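# Clamp green contact strip on test board, then press TEST

## Task

Seat the green contact strip in the recessed ledge along the brown test board's near edge with its cable routed through the notch, secure it with the orange spring clamp, and then push the tester's green TEST key so the tester's display shows green.

## Robot and tools

Robot: two arms, left_arm and right_arm, each ending in a five-finger hand (right_arm has a right hand, left_arm its mirror-image left hand). A post stands on the floor behind them. Loose items may occasionally get a small shove from the scene itself.

Frames. Scene frame: origin at table-top height midway between the arms' nominal bases, +x out over the table, +z up, left_arm toward +y (not the image left). Measured bases: left_arm at (+0.005, +0.364, +0.001) m, right_arm at (+0.016, -0.284, -0.003) m, each yawed very slightly. Each arm reports end_effector_position (m) and end_effector_quat_wxyz in its own base frame; fixed cameras and the table use the scene frame. Reported hand positions may be a few cm off.

Hand point: a spot 0.05 m in front of the palm and 0.15 m from the wrist face. Its +z runs along the straight fingers, +y out of the palm, +x across the palm away from the thumb on the right hand (toward the thumb on the left hand). Straight fingertips extend 0.06 to 0.07 m past it along +z and sit 0.06 m behind it along -y. A bracket on the little-finger side of the wrist can collide with things.

Row layout (shared by execute_actions and move): 28 numbers, each in [-1, 1], always covering both arms. Order: left_arm dx, dy, dz, rx, ry, rz; left hand little, ring, middle, index, thumb_bend, thumb_turn; left force_limit, speed; then the same 14 for right_arm and right hand. The six pose numbers are an offset, not a pose: measured from that arm's Hand target as it was when the action or call began, along that Hand target's own axes; 1.0 equals 0.6 m of travel or 180 degrees, and rx, ry, rz form a single rotation vector. Six zeros means no new pose request. The six hand numbers are absolute motor targets: +1 open or straight, -1 closed; thumb_turn -1 puts the thumb opposite the fingers, +1 beside the palm. force_limit maps -1..+1 to about 0..10 N at the fingertip (0..15 N for the two thumb motors); speed rises from near zero at -1 to full at +0.48 and stays full above. No hand number means keep; to leave a hand alone, resend its last executed eight numbers (or, if none yet, its hand_measured, hand_force_limit, hand_speed). Close at speed -0.94 or lower for a gentle grip. The thumb and fingers enclose objects roughly 0.035 to 0.065 m thick; handles down to about 0.025 m.

execute_actions: actions is a list of actions; each action is up to 15 rows, one per 1/30 s step, a short action repeats its final row. Every row in an action counts from the same start pose, so resending an offset moves further. cameras picks images (names, ["all"], or []); by default images arrive only for an empty actions list.

move: target is one row or a list of up to 15 rows, all offsets from the same starting Hand targets. The hand point travels in a straight line, no obstacle avoidance, max 10 s total. speed: m/s, 0.002 to 4.3, default 0.25 (turns at twice that in rad/s), one value or one per target. blend: corner rounding in m for lists, default 0 (stop at each). blocking=false returns after about 0.5 s while motion continues. Faster moves hit harder and stray more. Result adds a move: line such as done, off_target, moving, held or fault, plus limits=paced (pose clipped) or limits=held (steps withheld).

wait: seconds 0 to 3600, sends nothing new; a running move continues. stop: brakes a running move. zoom_image: camera (cam_high, cam_low, cam_left_wrist, cam_right_wrist) and region [x0, y0, x1, y1] in pixels, at most 504 by 504, from the newest images. show_instructions: shows reference pages. finished_scene: ends the scene permanently; call only when the goal holds without the robot.

Results: Hand target is the last commanded pose after clipping (orientation is limited to 40 degrees from measured each step); next offsets start from it. Arms often settle 1 to 3 cm (up to 5 cm) short or low from friction and weight, not contact; an execute_actions call with zero offsets re-requests the target, or send the gap as an offset. hand_measured, hand_stopped_by (moving, target, force, stalled, fault) and hand_load_n follow the little-to-thumb_turn order; a dropped grip shows as load near 0. Joint torques include offsets and noise. An arm blocked by something keeps pushing; command back past the hand point to release.

Cameras: cam_high 896x504, cam_low 896x504, cam_left_wrist 672x504, cam_right_wrist 672x504 (wrist ones are fisheye and move with the arm).

Avoid: letting anything fall off the table or drop even slightly, releasing moving parts, fast impacts, ramming fixed or heavy items, overloading fingers, any contact between the two arms or hands, and long stretched-out or pushing holds that overheat motors (MOTOR HOT at 85 °C; at 100 °C the arm goes limp for 30 to 60 s). Joint ranges (rad): waist ±2.880, shoulder 0 to 3.142, elbow 0 to 3.019, wrist pitch -1.693 to 1.571, wrist yaw ±1.571, wrist roll ±2.094.

Each tool is called after ">>>" as a command line: name --argument value for each argument, lists and objects as JSON in quotes; but a table of rows of numbers goes row by row, as --pt "numbers of a row", without its own name.

Reference images:

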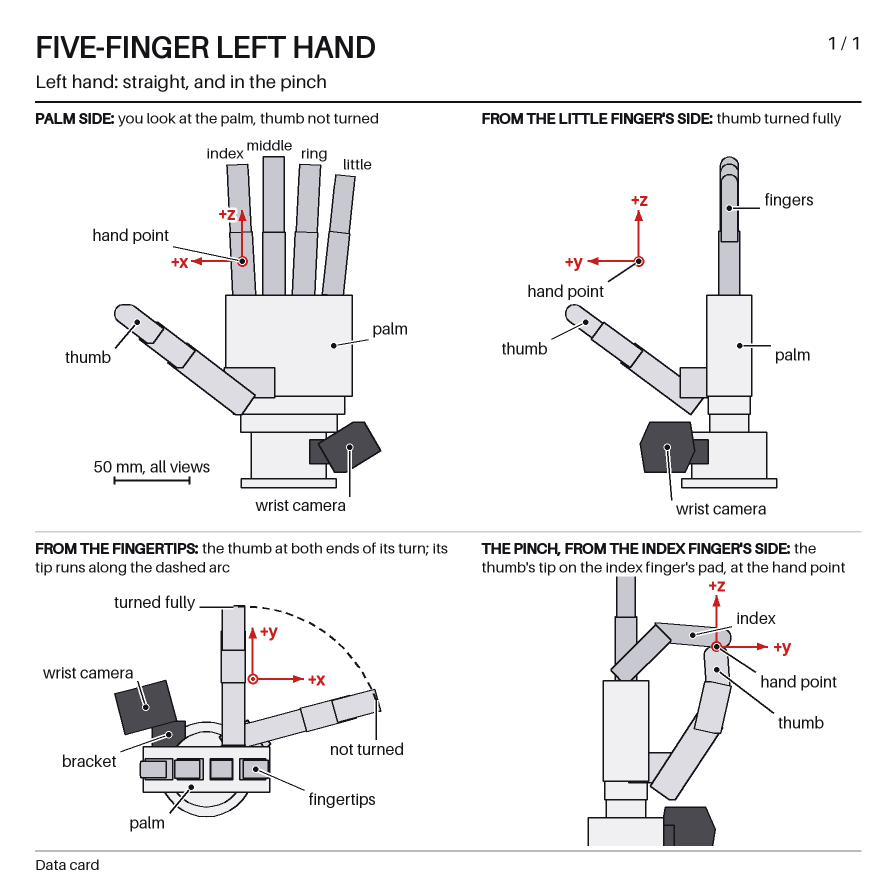

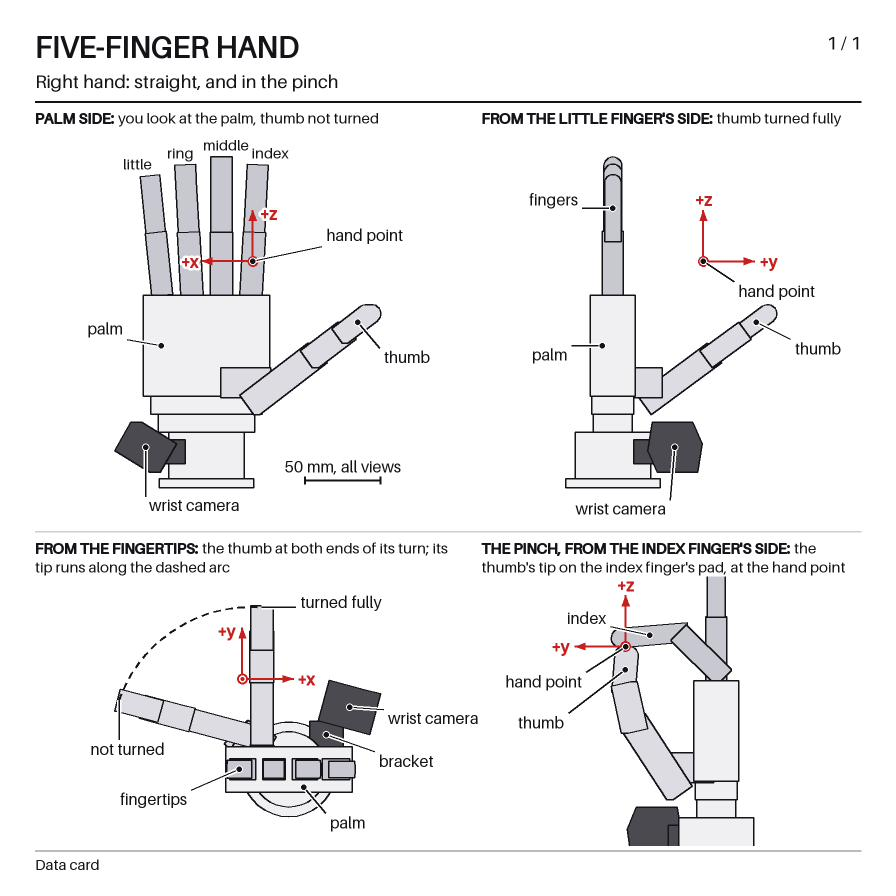

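## Session

>>> execute_actions --actions '[]'

Scene clock: 0.00 s.
left_arm: end_effector_position=(+0.1685, -0.4620, +0.3725) hand_measured=(+1.000, +1.000, +1.000, +1.000, +1.000, +1.000) hand_load_n=(+0.0, +0.0, +0.0, +0.0, +0.0, +0.0) hand_stopped_by=(target, target, target, target, target, target) hand_force_limit=0.00 hand_speed=-0.80 end_effector_quat_wxyz=(+0.106, +0.870, -0.316, +0.363) | right_arm: end_effector_position=(+0.3807, -0.2344, +0.4110) hand_measured=(+1.000, +1.000, +1.000, +1.000, +1.000, +1.000) hand_load_n=(+0.0, +0.0, +0.0, +0.0, +0.0, +0.0) hand_stopped_by=(target, target, target, target, target, target) hand_force_limit=0.00 hand_speed=-0.80 end_effector_quat_wxyz=(+0.243, +0.771, -0.329, +0.488)
Joint positions: left_arm=[-1.324 1.091 1.232 -1.065 -0.462 -2.04] | right_arm=[-0.206 1.03 1.189 -0.67 0.595 -1.326]
Joint velocities: within noise
Joint torques (N m): no reading
Heat: left arm: hottest wrist yaw 39 °C; right arm: hottest elbow 37 °C.
Hand target: left_arm +0.1694, -0.4653, +0.3906; +0.119, +0.867, -0.311, +0.372 | right_arm +0.3825, -0.2349, +0.4295; +0.240, +0.760, -0.332, +0.504

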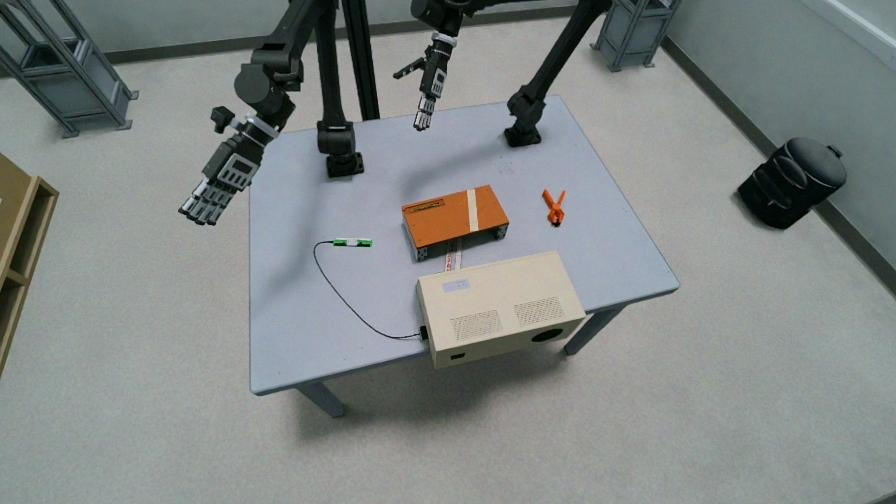

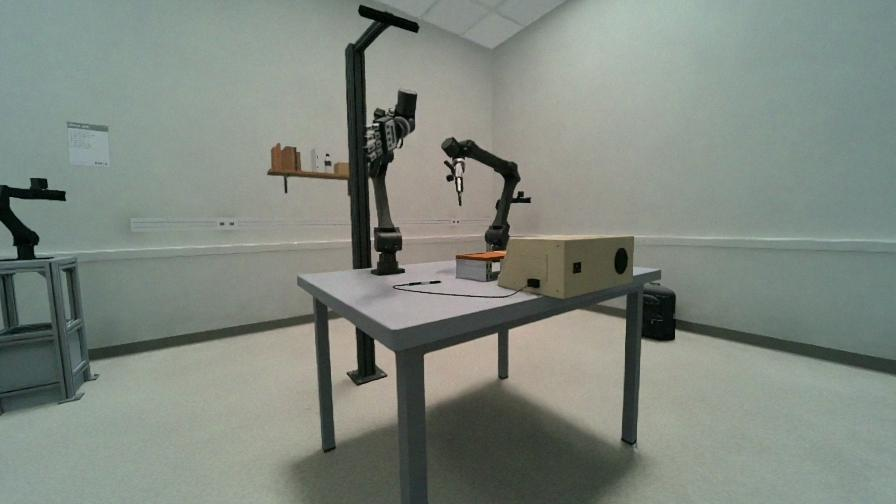

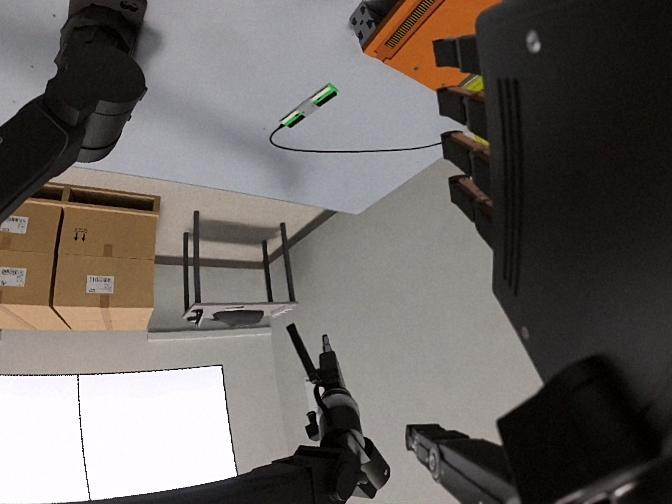

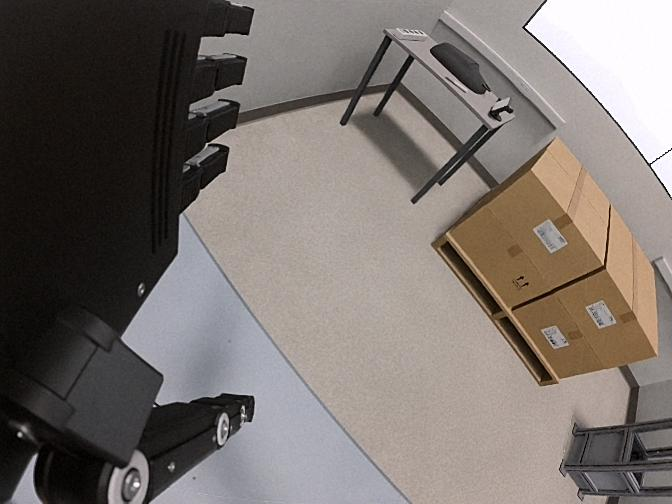

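>>> zoom_image --camera "cam_high" --region '[380, 160, 620, 380]'

>>> zoom_image --camera "cam_high" --region '[290, 200, 410, 300]'

>>> zoom_image --camera "cam_high" --region '[390, 175, 520, 275]'

>>> zoom_image --camera "cam_high" --region '[520, 175, 600, 235]'

>>> zoom_image --camera "cam_low" --region '[380, 230, 660, 310]'

>>> zoom_image --camera "cam_left_wrist" --region '[240, 0, 504, 200]'

Scaled by 2.100 from the camera's image (finer frame: 1280x720).

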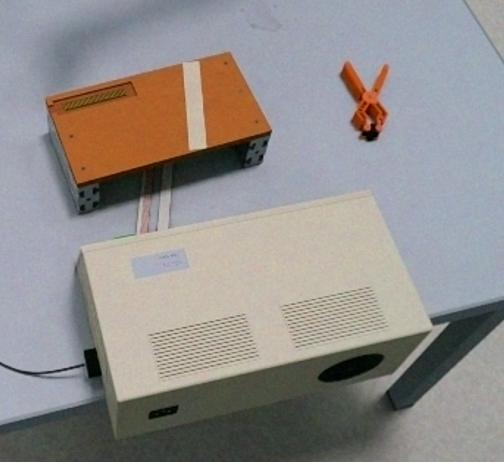

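Scaled by 4.200 from the camera's image (finer frame: 1280x720).

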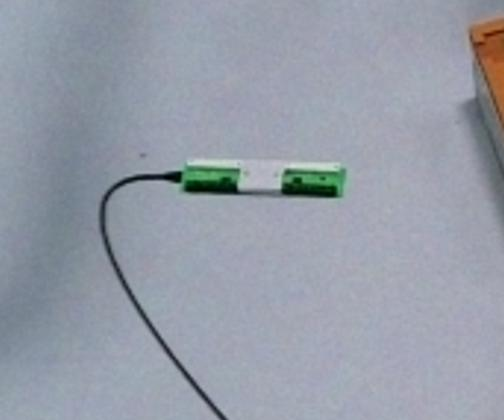

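Scaled by 3.877 from the camera's image (finer frame: 1280x720).

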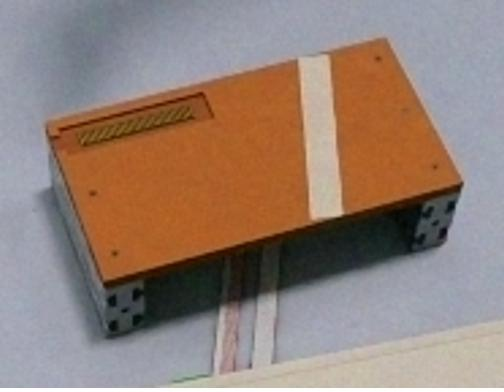

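Scaled by 6.300 from the camera's image (finer frame: 1280x720).

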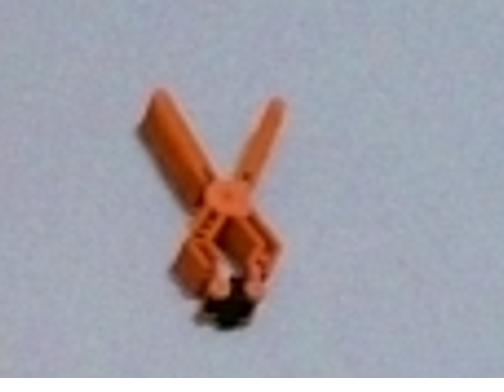

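Scaled by 1.800 from the camera's image (finer frame: 1280x720).

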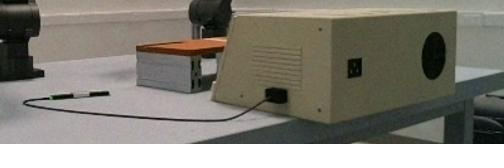

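Scaled by 1.909 from the camera's image (finer frame: 960x720).

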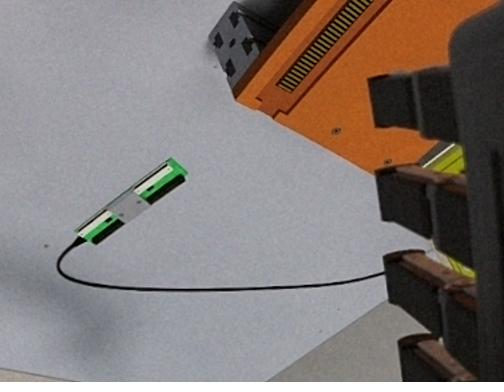

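>>> move --target '[0,0,0,0,0,0,1,1,1,1,1,1,0,-0.8,-0.5055,-0.0508,-0.157,0.0845,-0.2543,0.3303,1,1,1,1,1,1,0,-0.8]' --cameras '["all"]'

Scene clock: 13.73 s.
left_arm: end_effector_position=(+0.1685, -0.4620, +0.3725) hand_measured=(+1.000, +1.000, +1.000, +1.000, +1.000, +1.000) hand_load_n=(+0.0, +0.0, +0.0, -0.5, +0.0, +0.0) hand_stopped_by=(target, target, target, target, target, target) hand_force_limit=0.00 hand_speed=-0.80 end_effector_quat_wxyz=(+0.106, +0.870, -0.316, +0.363) | right_arm: end_effector_position=(+0.2609, -0.0647, +0.1737) hand_measured=(+1.000, +1.000, +1.000, +1.000, +1.000, +1.000) hand_load_n=(+0.0, +0.0, +0.0, -0.5, +0.0, +0.0) hand_stopped_by=(target, target, target, target, target, target) hand_force_limit=0.00 hand_speed=-0.80 end_effector_quat_wxyz=(-0.265, +0.664, -0.650, +0.257)
Joint positions: left_arm=[-1.324 1.091 1.232 -1.065 -0.462 -2.04] | right_arm=[-0.516 0.679 0.659 -0.872 -0.361 -0.408]
Joint torques (N m): left_arm=[-0.15 -5.83 11.19 1.06 -0.23 0.05] | right_arm=[-1.85 -2.84 9.61 1.74 -0.19 0.18]
Heat: left arm: hottest wrist yaw 39 °C; right arm: hottest elbow 40 °C.
Hand target: left_arm +0.1694, -0.4653, +0.3906; +0.119, +0.867, -0.311, +0.372 | right_arm +0.2659, -0.0693, +0.1831; -0.270, +0.654, -0.653, +0.271
Off the commanded pose: left_arm 0.018 m, 2 deg | right_arm 0.012 m, 2 deg.
move: off_target (right_arm)
cam_right_wrist: T_world_to_cam=[[-0.69155, -0.32626, -0.64445, 0.26636], [-0.57698, 0.78627, 0.2211, 0.15698], [0.43457, 0.52473, -0.73198, 0.16384]] pos_world=[0.20357, -0.1225, 0.25687]

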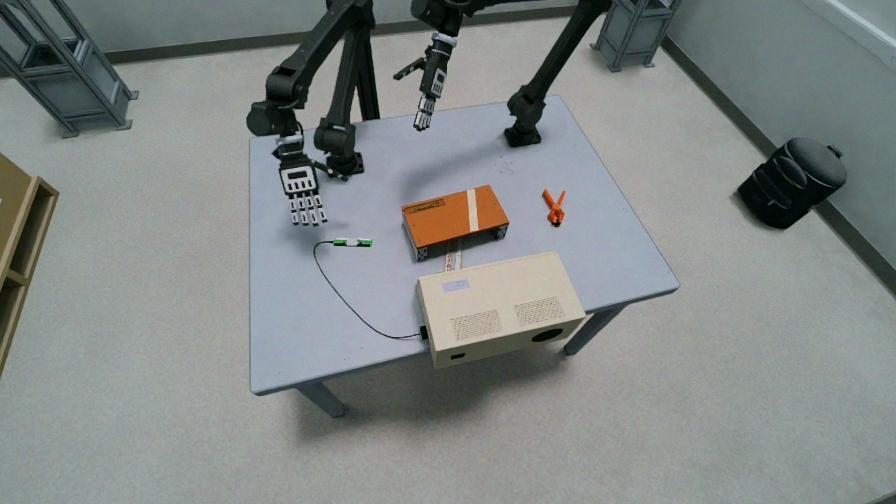

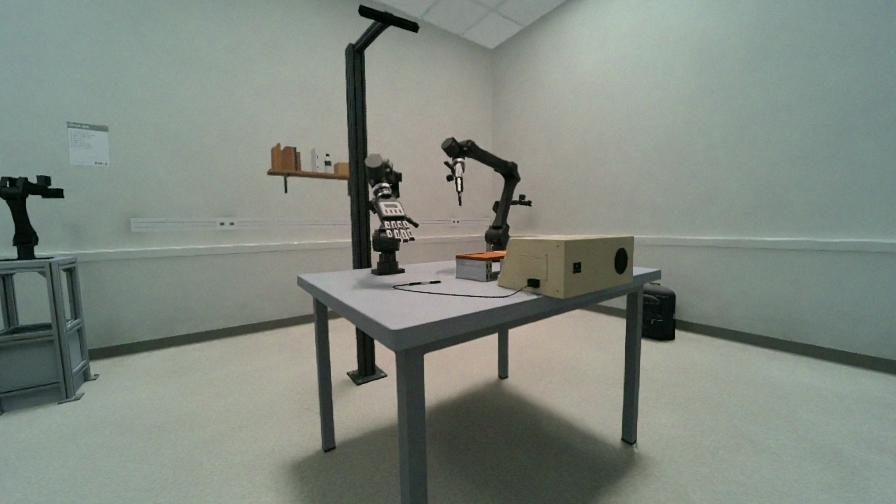

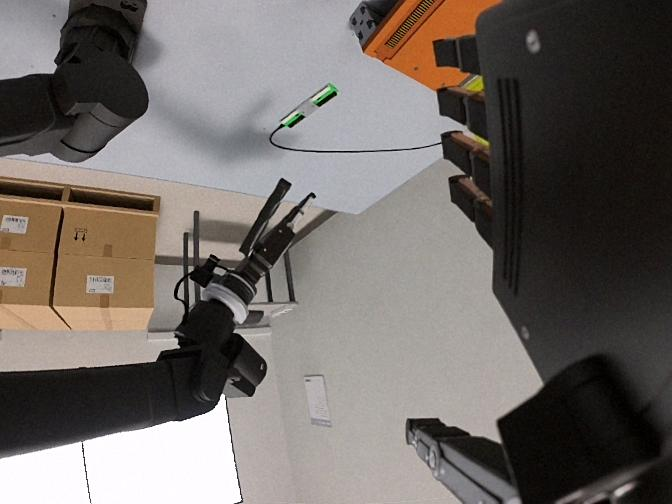

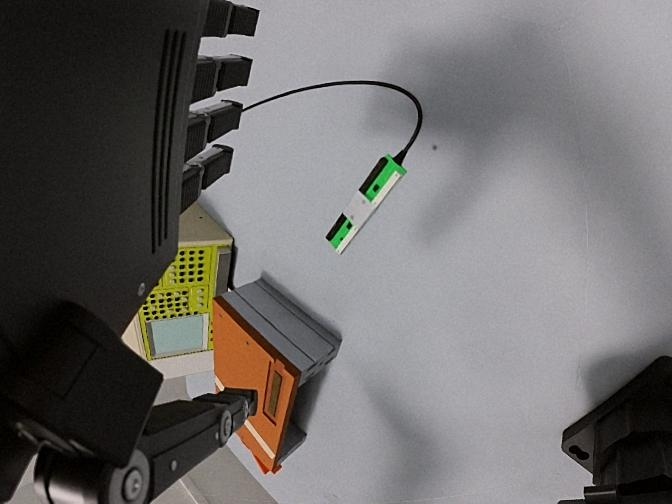

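>>> zoom_image --camera "cam_right_wrist" --region '[300, 130, 440, 270]'

>>> zoom_image --camera "cam_right_wrist" --region '[120, 200, 360, 480]'

Scaled by 3.600 from the camera's image (finer frame: 960x720).

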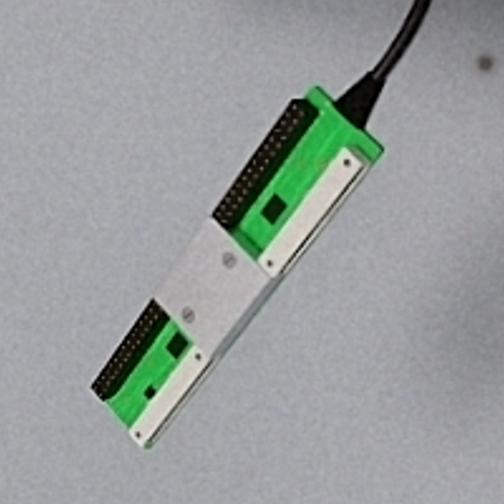

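Scaled by 1.800 from the camera's image (finer frame: 960x720).

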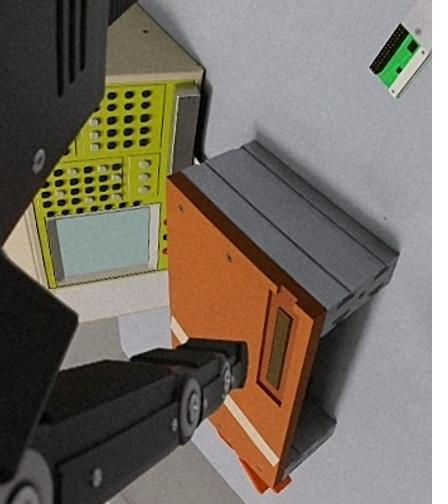

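>>> move --target '[-0.2264,-0.25,0.1872,0.1034,-0.1147,0.334,1,1,1,1,1,1,0,-0.8,0,0,0,0,0,0,1,1,1,1,1,1,0,-0.8]' --cameras '["all"]'

Scene clock: 18.13 s.
left_arm: end_effector_position=(+0.2488, -0.3357, +0.2189) hand_measured=(+1.000, +1.000, +1.000, +1.000, +1.000, +1.000) hand_load_n=(+0.0, +0.0, +0.0, +0.0, +0.0, +0.0) hand_stopped_by=(target, target, target, target, target, target) hand_force_limit=0.00 hand_speed=-0.80 end_effector_quat_wxyz=(-0.268, +0.652, -0.657, +0.269) | right_arm: end_effector_position=(+0.2609, -0.0647, +0.1737) hand_measured=(+1.000, +1.000, +1.000, +1.000, +1.000, +1.000) hand_load_n=(+0.0, +0.0, +0.0, -0.5, +0.0, +0.0) hand_stopped_by=(target, target, target, target, target, target) hand_force_limit=0.00 hand_speed=-0.80 end_effector_quat_wxyz=(-0.265, +0.664, -0.650, +0.257)
Joint positions: left_arm=[-1.097 1.155 1.056 -1.045 -0.672 -0.939] | right_arm=[-0.516 0.679 0.659 -0.872 -0.361 -0.407]
Joint torques (N m): left_arm=[0.67 -5.36 9.2 1.06 -0.5 0.14] | right_arm=[-1.67 -2.84 9.65 1.73 -0.19 0.18]
Heat: left arm: hottest wrist yaw 38 °C; right arm: hottest elbow 39 °C.
Hand target: left_arm +0.2553, -0.3364, +0.2186; -0.271, +0.653, -0.653, +0.270 | right_arm +0.2659, -0.0693, +0.1831; -0.270, +0.654, -0.653, +0.271
Off the commanded pose: left_arm 0.007 m, 1 deg | right_arm 0.012 m, 2 deg.
move: done
cam_left_wrist: T_world_to_cam=[[0.72631, -0.26746, 0.6332, -0.40004], [-0.50481, -0.83277, 0.22728, -0.20109], [0.46652, -0.48473, -0.73986, -0.00618]] pos_world=[0.19192, -0.27745, 0.29444]
cam_right_wrist: T_world_to_cam=[[-0.69175, -0.3255, -0.64462, 0.26646], [-0.5765, 0.7865, 0.22151, 0.15674], [0.43489, 0.52485, -0.73171, 0.16377]] pos_world=[0.20347, -0.1225, 0.25687]

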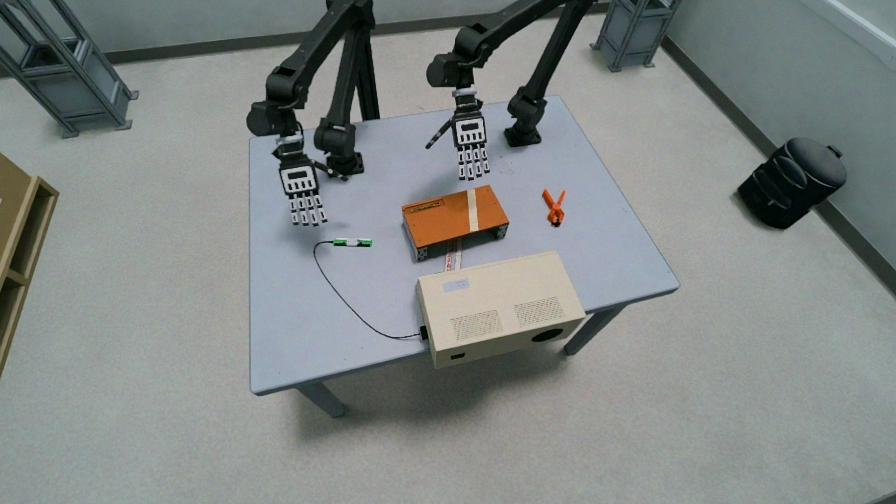

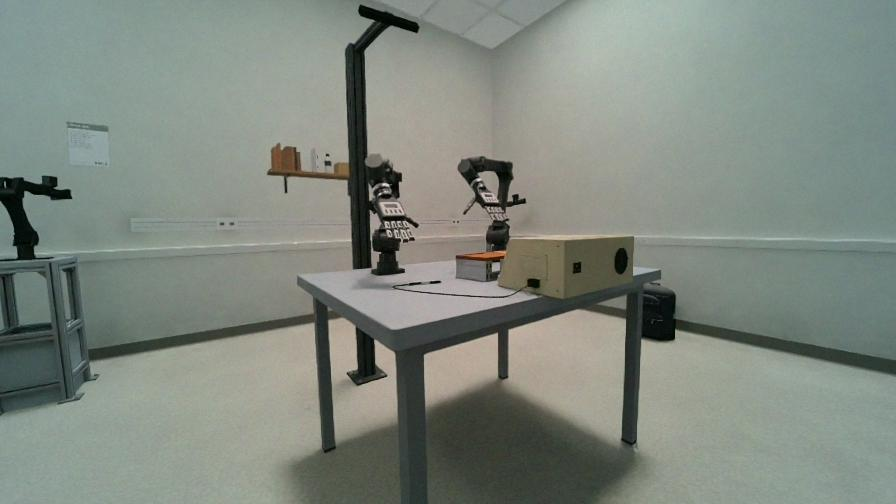

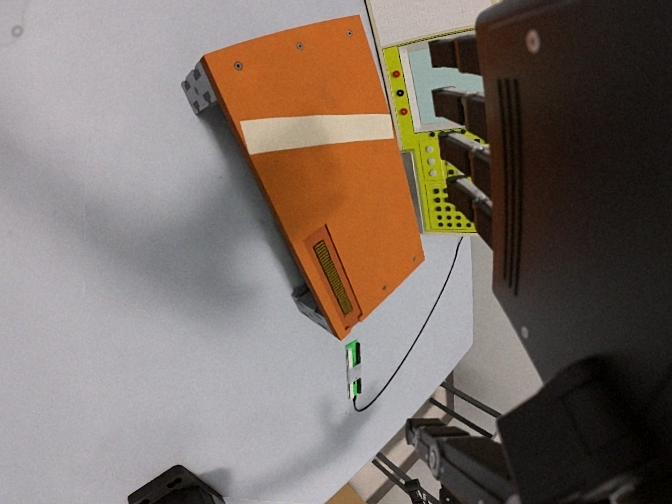

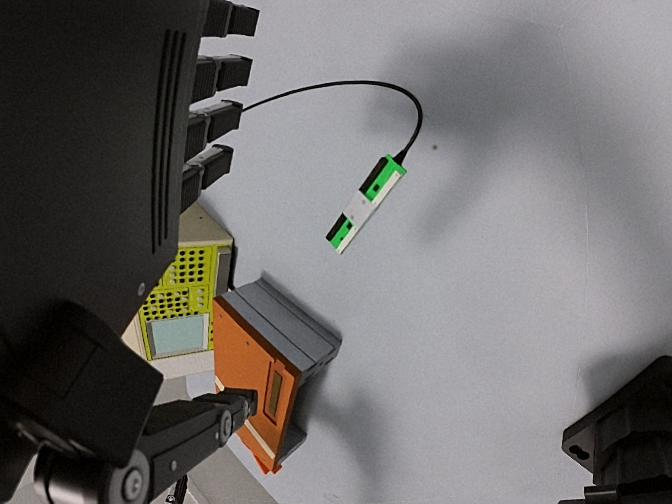

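>>> zoom_image --camera "cam_left_wrist" --region '[280, 210, 400, 350]'

>>> zoom_image --camera "cam_left_wrist" --region '[370, 10, 500, 250]'

>>> zoom_image --camera "cam_left_wrist" --region '[180, 10, 480, 350]'

Scaled by 3.600 from the camera's image (finer frame: 960x720).

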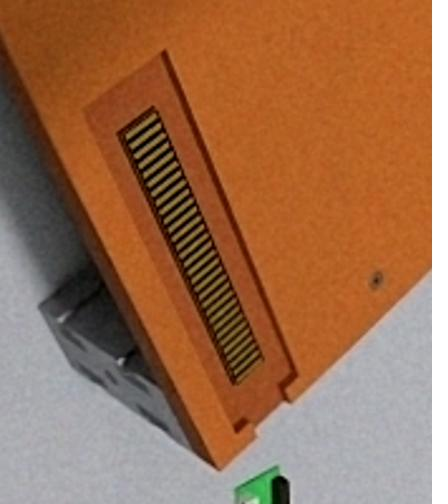

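Scaled by 2.100 from the camera's image (finer frame: 960x720).

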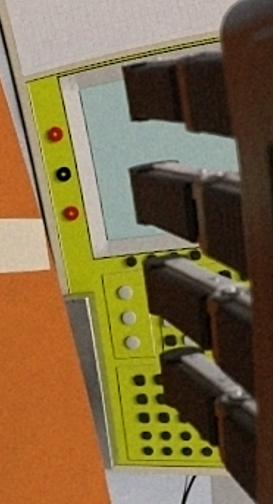

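Scaled by 1.482 from the camera's image (finer frame: 960x720).

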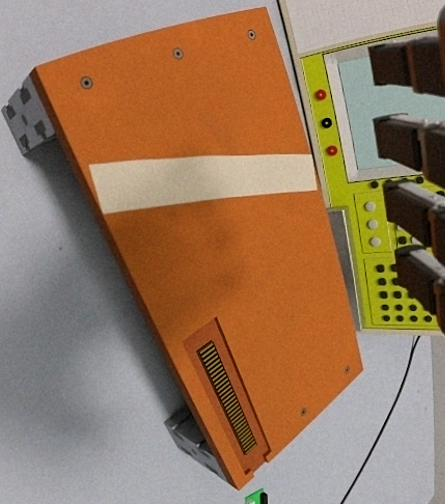

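>>> zoom_image --camera "cam_right_wrist" --region '[130, 200, 250, 380]'

>>> zoom_image --camera "cam_left_wrist" --region '[400, 100, 500, 250]'

Scaled by 2.800 from the camera's image (finer frame: 960x720).

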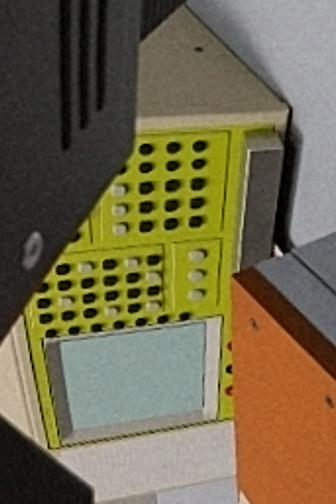

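Scaled by 3.360 from the camera's image (finer frame: 960x720).

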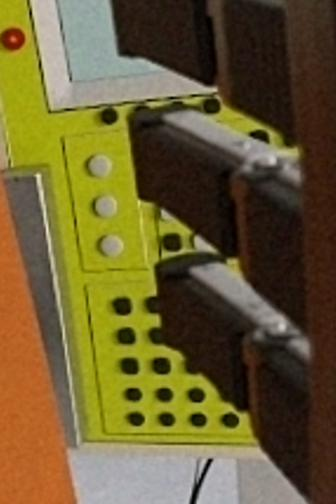

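>>> move --target '[-0.2142,-0.0895,-0.2168,0.111,0,0,1,1,1,1,1,1,0,-0.8,0,0,0,0,0,0,1,1,1,1,1,1,0,-0.8]' --cameras '["cam_left_wrist","cam_high"]'

>>> zoom_image --camera "cam_left_wrist" --region '[250, 80, 500, 400]'

Scene clock: 21.17 s.
left_arm: end_effector_position=(+0.2023, -0.2030, +0.3364) hand_measured=(+1.000, +1.000, +1.000, +1.000, +1.000, +1.000) hand_load_n=(+0.0, +0.0, +0.0, +0.0, +0.0, +0.0) hand_stopped_by=(target, target, target, target, target, target) hand_force_limit=0.00 hand_speed=-0.80 end_effector_quat_wxyz=(-0.385, +0.596, -0.600, +0.370) | right_arm: end_effector_position=(+0.2609, -0.0647, +0.1737) hand_measured=(+1.000, +1.000, +1.000, +1.000, +1.000, +1.000) hand_load_n=(+0.0, +0.0, +0.0, +0.0, +0.0, -0.5) hand_stopped_by=(target, target, target, target, target, target) hand_force_limit=0.00 hand_speed=-0.80 end_effector_quat_wxyz=(-0.265, +0.664, -0.650, +0.257)
Joint positions: left_arm=[-1.277 0.715 1.004 -1.337 -1.051 -0.961] | right_arm=[-0.516 0.679 0.659 -0.872 -0.361 -0.407]
Joint torques (N m): left_arm=[-1.03 0.73 10.8 0.39 -0.68 0.03] | right_arm=[-1.85 -2.78 9.68 1.72 -0.18 0.17]
Heat: left arm: hottest wrist yaw 38 °C; right arm: hottest elbow 39 °C.
Hand target: left_arm +0.2014, -0.2080, +0.3486; -0.380, +0.596, -0.597, +0.379 | right_arm +0.2659, -0.0693, +0.1831; -0.270, +0.654, -0.653, +0.271
Off the commanded pose: left_arm 0.013 m, 1 deg | right_arm 0.012 m, 2 deg.
move: off_target (left_arm)
cam_left_wrist: T_world_to_cam=[[0.47084, -0.27694, 0.83762, -0.42418], [-0.54202, -0.83993, 0.02697, -0.06729], [0.69608, -0.46671, -0.54558, 0.05862]] pos_world=[0.12245, -0.14663, 0.3891]
Images, in order (width x height): cam_high 896x504, cam_left_wrist 672x504.

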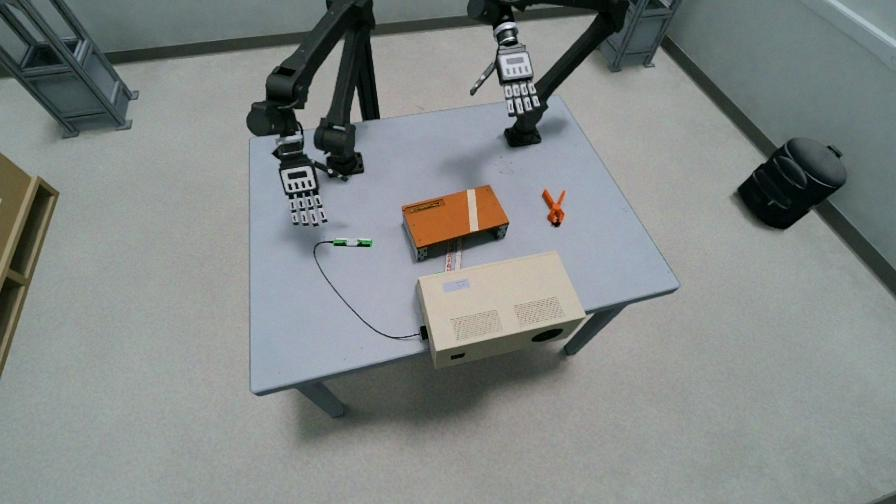

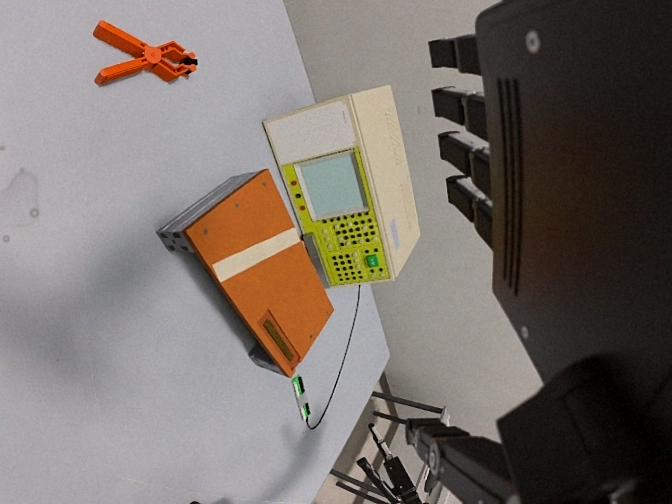

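Scaled by 1.575 from the camera's image (finer frame: 960x720).

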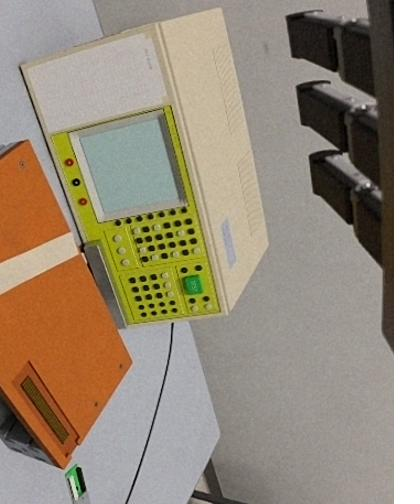

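>>> zoom_image --camera "cam_left_wrist" --region '[310, 200, 410, 300]'

>>> zoom_image --camera "cam_left_wrist" --region '[80, 10, 220, 100]'

Scaled by 5.040 from the camera's image (finer frame: 960x720).

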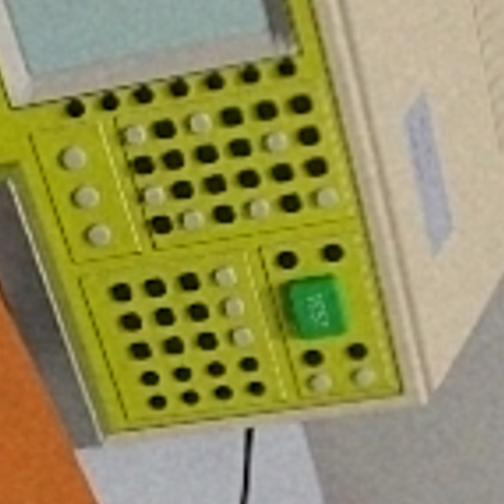

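Scaled by 3.600 from the camera's image (finer frame: 960x720).

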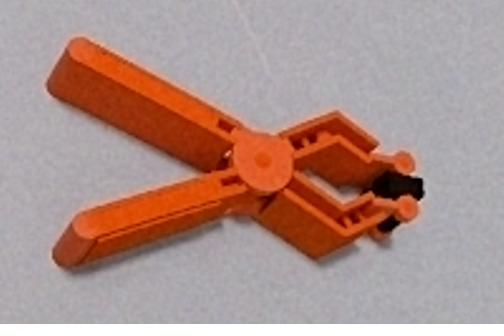

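>>> move --target '[0,0,0,0,0,0,1,1,1,1,1,1,0,-0.8,-0.1217,0.0117,0.2003,0.110,0.0634,0.0452,1,1,0.2,0.2,0.44,-1,-0.4,-0.3]' --speed 0.15 --cameras '["all"]'

Scene clock: 28.27 s.
left_arm: end_effector_position=(+0.2023, -0.2030, +0.3364) hand_measured=(+1.000, +1.000, +1.000, +1.000, +1.000, +1.000) hand_load_n=(+0.0, +0.0, +0.0, +0.0, +0.0, +0.0) hand_stopped_by=(target, target, target, target, target, target) hand_force_limit=0.00 hand_speed=-0.80 end_effector_quat_wxyz=(-0.384, +0.596, -0.600, +0.370) | right_arm: end_effector_position=(+0.3396, -0.0007, +0.0861) hand_measured=(+1.000, +1.000, +0.200, +0.200, +0.440, -1.000) hand_load_n=(+0.0, +0.0, +0.0, +0.0, +0.0, +0.0) hand_stopped_by=(target, target, target, target, target, target) hand_force_limit=-0.40 hand_speed=-0.30 end_effector_quat_wxyz=(+0.319, -0.527, +0.666, -0.421)
Joint positions: left_arm=[-1.277 0.715 1.004 -1.337 -1.051 -0.962] | right_arm=[0.042 0.722 0.257 -0.011 0.264 0.113]
Joint torques (N m): left_arm=[-1.03 0.79 10.8 0.38 -0.68 0] | right_arm=[0.21 -1.79 8.85 2.35 0.24 0.18]
Heat: left arm: hottest wrist yaw 38 °C; right arm: hottest elbow 39 °C.
Hand target: left_arm +0.2014, -0.2080, +0.3485; -0.380, +0.596, -0.597, +0.379 | right_arm +0.3459, +0.0036, +0.0932; +0.331, -0.520, +0.665, -0.422
Off the commanded pose: left_arm 0.013 m, 1 deg | right_arm 0.010 m, 2 deg.
move: done
cam_left_wrist: T_world_to_cam=[[0.47095, -0.27618, 0.83781, -0.42415], [-0.54168, -0.84013, 0.02755, -0.06758], [0.69626, -0.46681, -0.54526, 0.05846]] pos_world=[0.12245, -0.14663, 0.3891]
cam_right_wrist: T_world_to_cam=[[-0.49683, -0.21456, -0.84091, 0.23601], [-0.38937, 0.92107, -0.00496, 0.12721], [0.7756, 0.32496, -0.54115, -0.10046]] pos_world=[0.2447, -0.03388, 0.14473]

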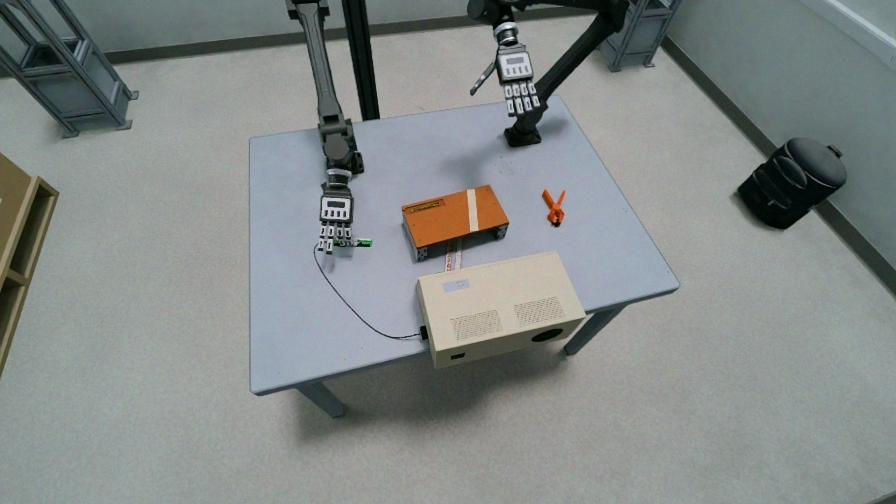

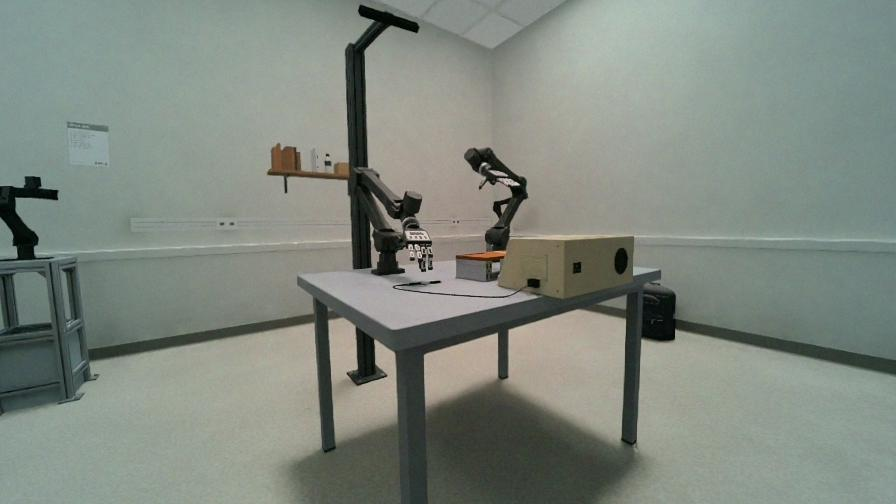

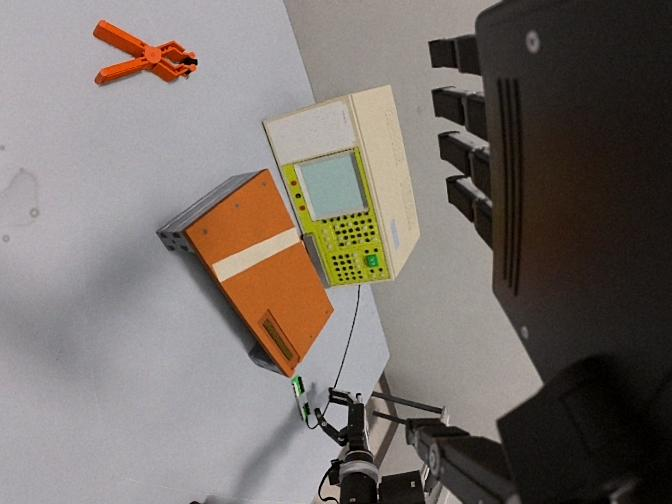

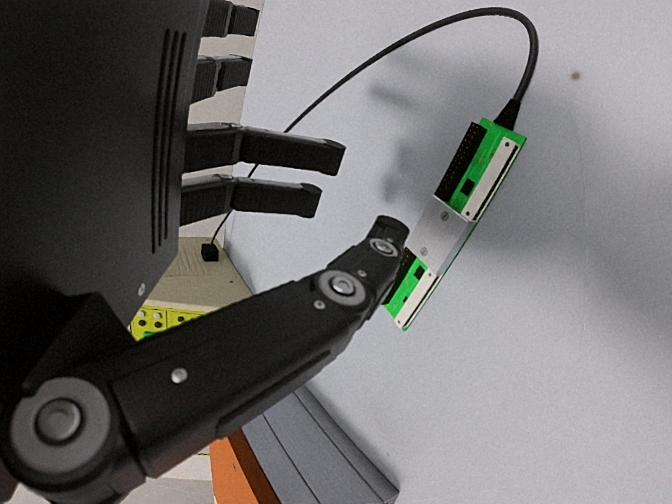

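>>> zoom_image --camera "cam_right_wrist" --region '[360, 100, 560, 340]'

Scaled by 2.100 from the camera's image (finer frame: 960x720).

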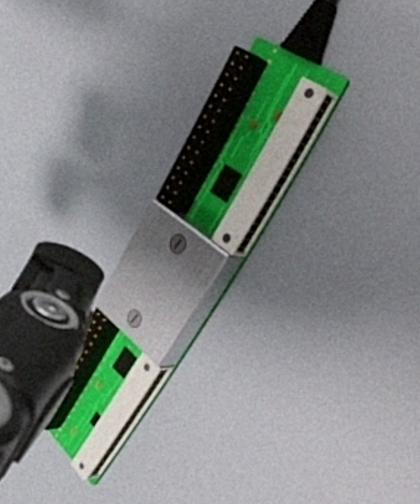

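>>> move --target '[0,0,0,0,0,0,1,1,1,1,1,1,0,-0.8,-0.0138,0.0502,0.0148,0,0,0,1,1,0.2,0.2,0.44,-1,-0.4,-0.3]' --speed 0.08 --cameras '["cam_right_wrist"]'

>>> zoom_image --camera "cam_right_wrist" --region '[280, 80, 560, 340]'

Scene clock: 31.03 s.
left_arm: end_effector_position=(+0.2023, -0.2030, +0.3364) hand_measured=(+1.000, +1.000, +1.000, +1.000, +1.000, +1.000) hand_load_n=(+0.0, +0.0, +0.0, +0.0, +0.0, +0.0) hand_stopped_by=(target, target, target, target, target, target) hand_force_limit=0.00 hand_speed=-0.80 end_effector_quat_wxyz=(-0.384, +0.596, -0.600, +0.370) | right_arm: end_effector_position=(+0.3370, +0.0074, +0.0552) hand_measured=(+1.000, +1.000, +0.200, +0.200, +0.440, -1.000) hand_load_n=(+0.0, +0.0, +0.0, +0.0, +0.0, +0.0) hand_stopped_by=(target, target, target, target, target, target) hand_force_limit=-0.40 hand_speed=-0.30 end_effector_quat_wxyz=(+0.318, -0.526, +0.667, -0.421)
Joint positions: left_arm=[-1.277 0.715 1.004 -1.337 -1.051 -0.962] | right_arm=[0.089 0.816 0.194 0.14 0.308 0.136]
Joint torques (N m): left_arm=[-0.97 0.73 10.8 0.38 -0.68 0] | right_arm=[0.32 -2.26 8.17 2.29 0.26 0.15]
Heat: left arm: hottest wrist yaw 38 °C; right arm: hottest elbow 40 °C.
Hand target: left_arm +0.2014, -0.2080, +0.3485; -0.380, +0.596, -0.597, +0.379 | right_arm +0.3434, +0.0130, +0.0621; +0.331, -0.520, +0.665, -0.422
Off the commanded pose: left_arm 0.013 m, 1 deg | right_arm 0.011 m, 2 deg.
move: off_target (right_arm)
cam_right_wrist: T_world_to_cam=[[-0.49797, -0.21344, -0.84052, 0.21088], [-0.38692, 0.9221, -0.00492, 0.11773], [0.77609, 0.32276, -0.54176, -0.11795]] pos_world=[0.2421, -0.02548, 0.11393]

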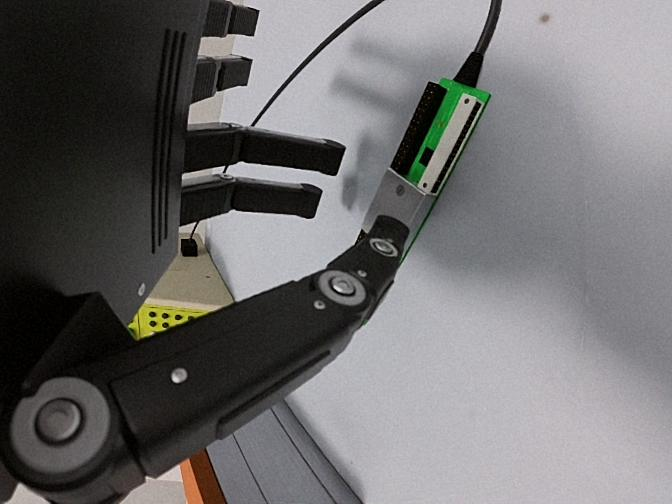

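Scaled by 1.800 from the camera's image (finer frame: 960x720).

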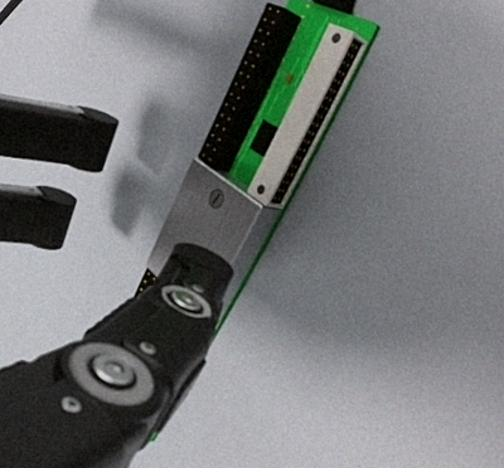

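>>> move --target '[0,0,0,0,0,0,1,1,1,1,1,1,0,-0.8,-0.0013,0.0335,0.0108,0,0,0,1,1,0.2,0.2,0.44,-1,-0.4,-0.3]' --speed 0.05 --cameras '["cam_right_wrist"]'

>>> zoom_image --camera "cam_right_wrist" --region '[280, 80, 560, 340]'

Scene clock: 32.87 s.
left_arm: end_effector_position=(+0.2023, -0.2030, +0.3364) hand_measured=(+1.000, +1.000, +1.000, +1.000, +1.000, +1.000) hand_load_n=(+0.0, +0.0, +0.0, +0.0, +0.0, -0.5) hand_stopped_by=(target, target, target, target, target, target) hand_force_limit=0.00 hand_speed=-0.80 end_effector_quat_wxyz=(-0.384, +0.596, -0.600, +0.370) | right_arm: end_effector_position=(+0.3372, +0.0082, +0.0380) hand_measured=(+1.000, +1.000, +0.200, +0.200, +0.440, -1.000) hand_load_n=(+0.0, -0.5, +0.0, +0.0, +0.0, +0.0) hand_stopped_by=(target, target, target, target, target, target) hand_force_limit=-0.40 hand_speed=-0.30 end_effector_quat_wxyz=(+0.320, -0.523, +0.666, -0.424)
Joint positions: left_arm=[-1.277 0.715 1.004 -1.337 -1.051 -0.962] | right_arm=[0.096 0.9 0.158 0.265 0.317 0.14]
Joint torques (N m): left_arm=[-1.03 0.73 10.8 0.38 -0.69 0] | right_arm=[0.38 -2.26 7.24 2.28 0.21 0.17]
Heat: left arm: hottest wrist yaw 38 °C; right arm: hottest elbow 40 °C.
Hand target: left_arm +0.2014, -0.2080, +0.3485; -0.380, +0.596, -0.597, +0.379 | right_arm +0.3409, +0.0142, +0.0411; +0.331, -0.520, +0.665, -0.422
Off the commanded pose: left_arm 0.013 m, 1 deg | right_arm 0.008 m, 1 deg.
move: done
cam_right_wrist: T_world_to_cam=[[-0.49169, -0.21199, -0.84457, 0.19483], [-0.38399, 0.9233, -0.0082, 0.11615], [0.78153, 0.32028, -0.53538, -0.12974]] pos_world=[0.24179, -0.02439, 0.09604]

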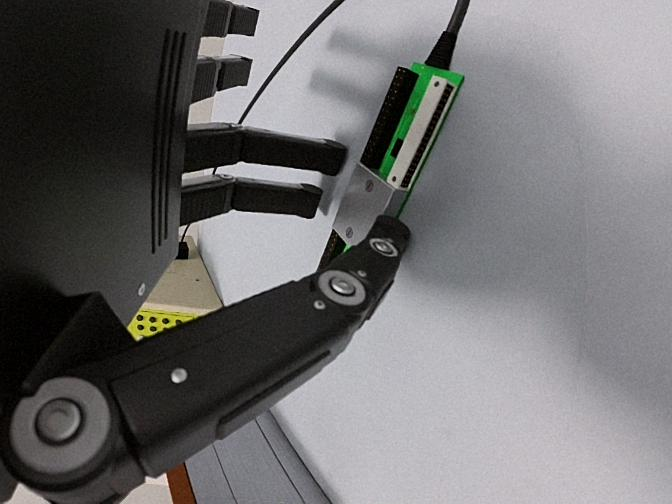

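Scaled by 1.800 from the camera's image (finer frame: 960x720).

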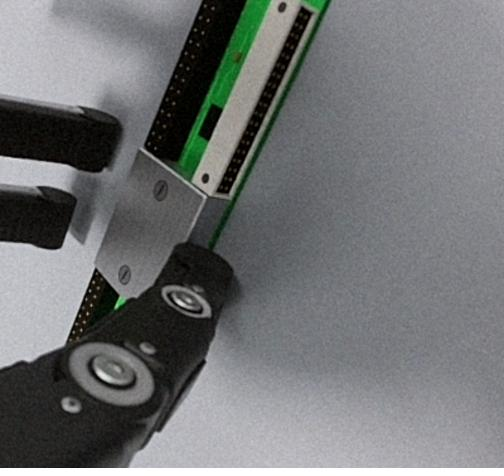

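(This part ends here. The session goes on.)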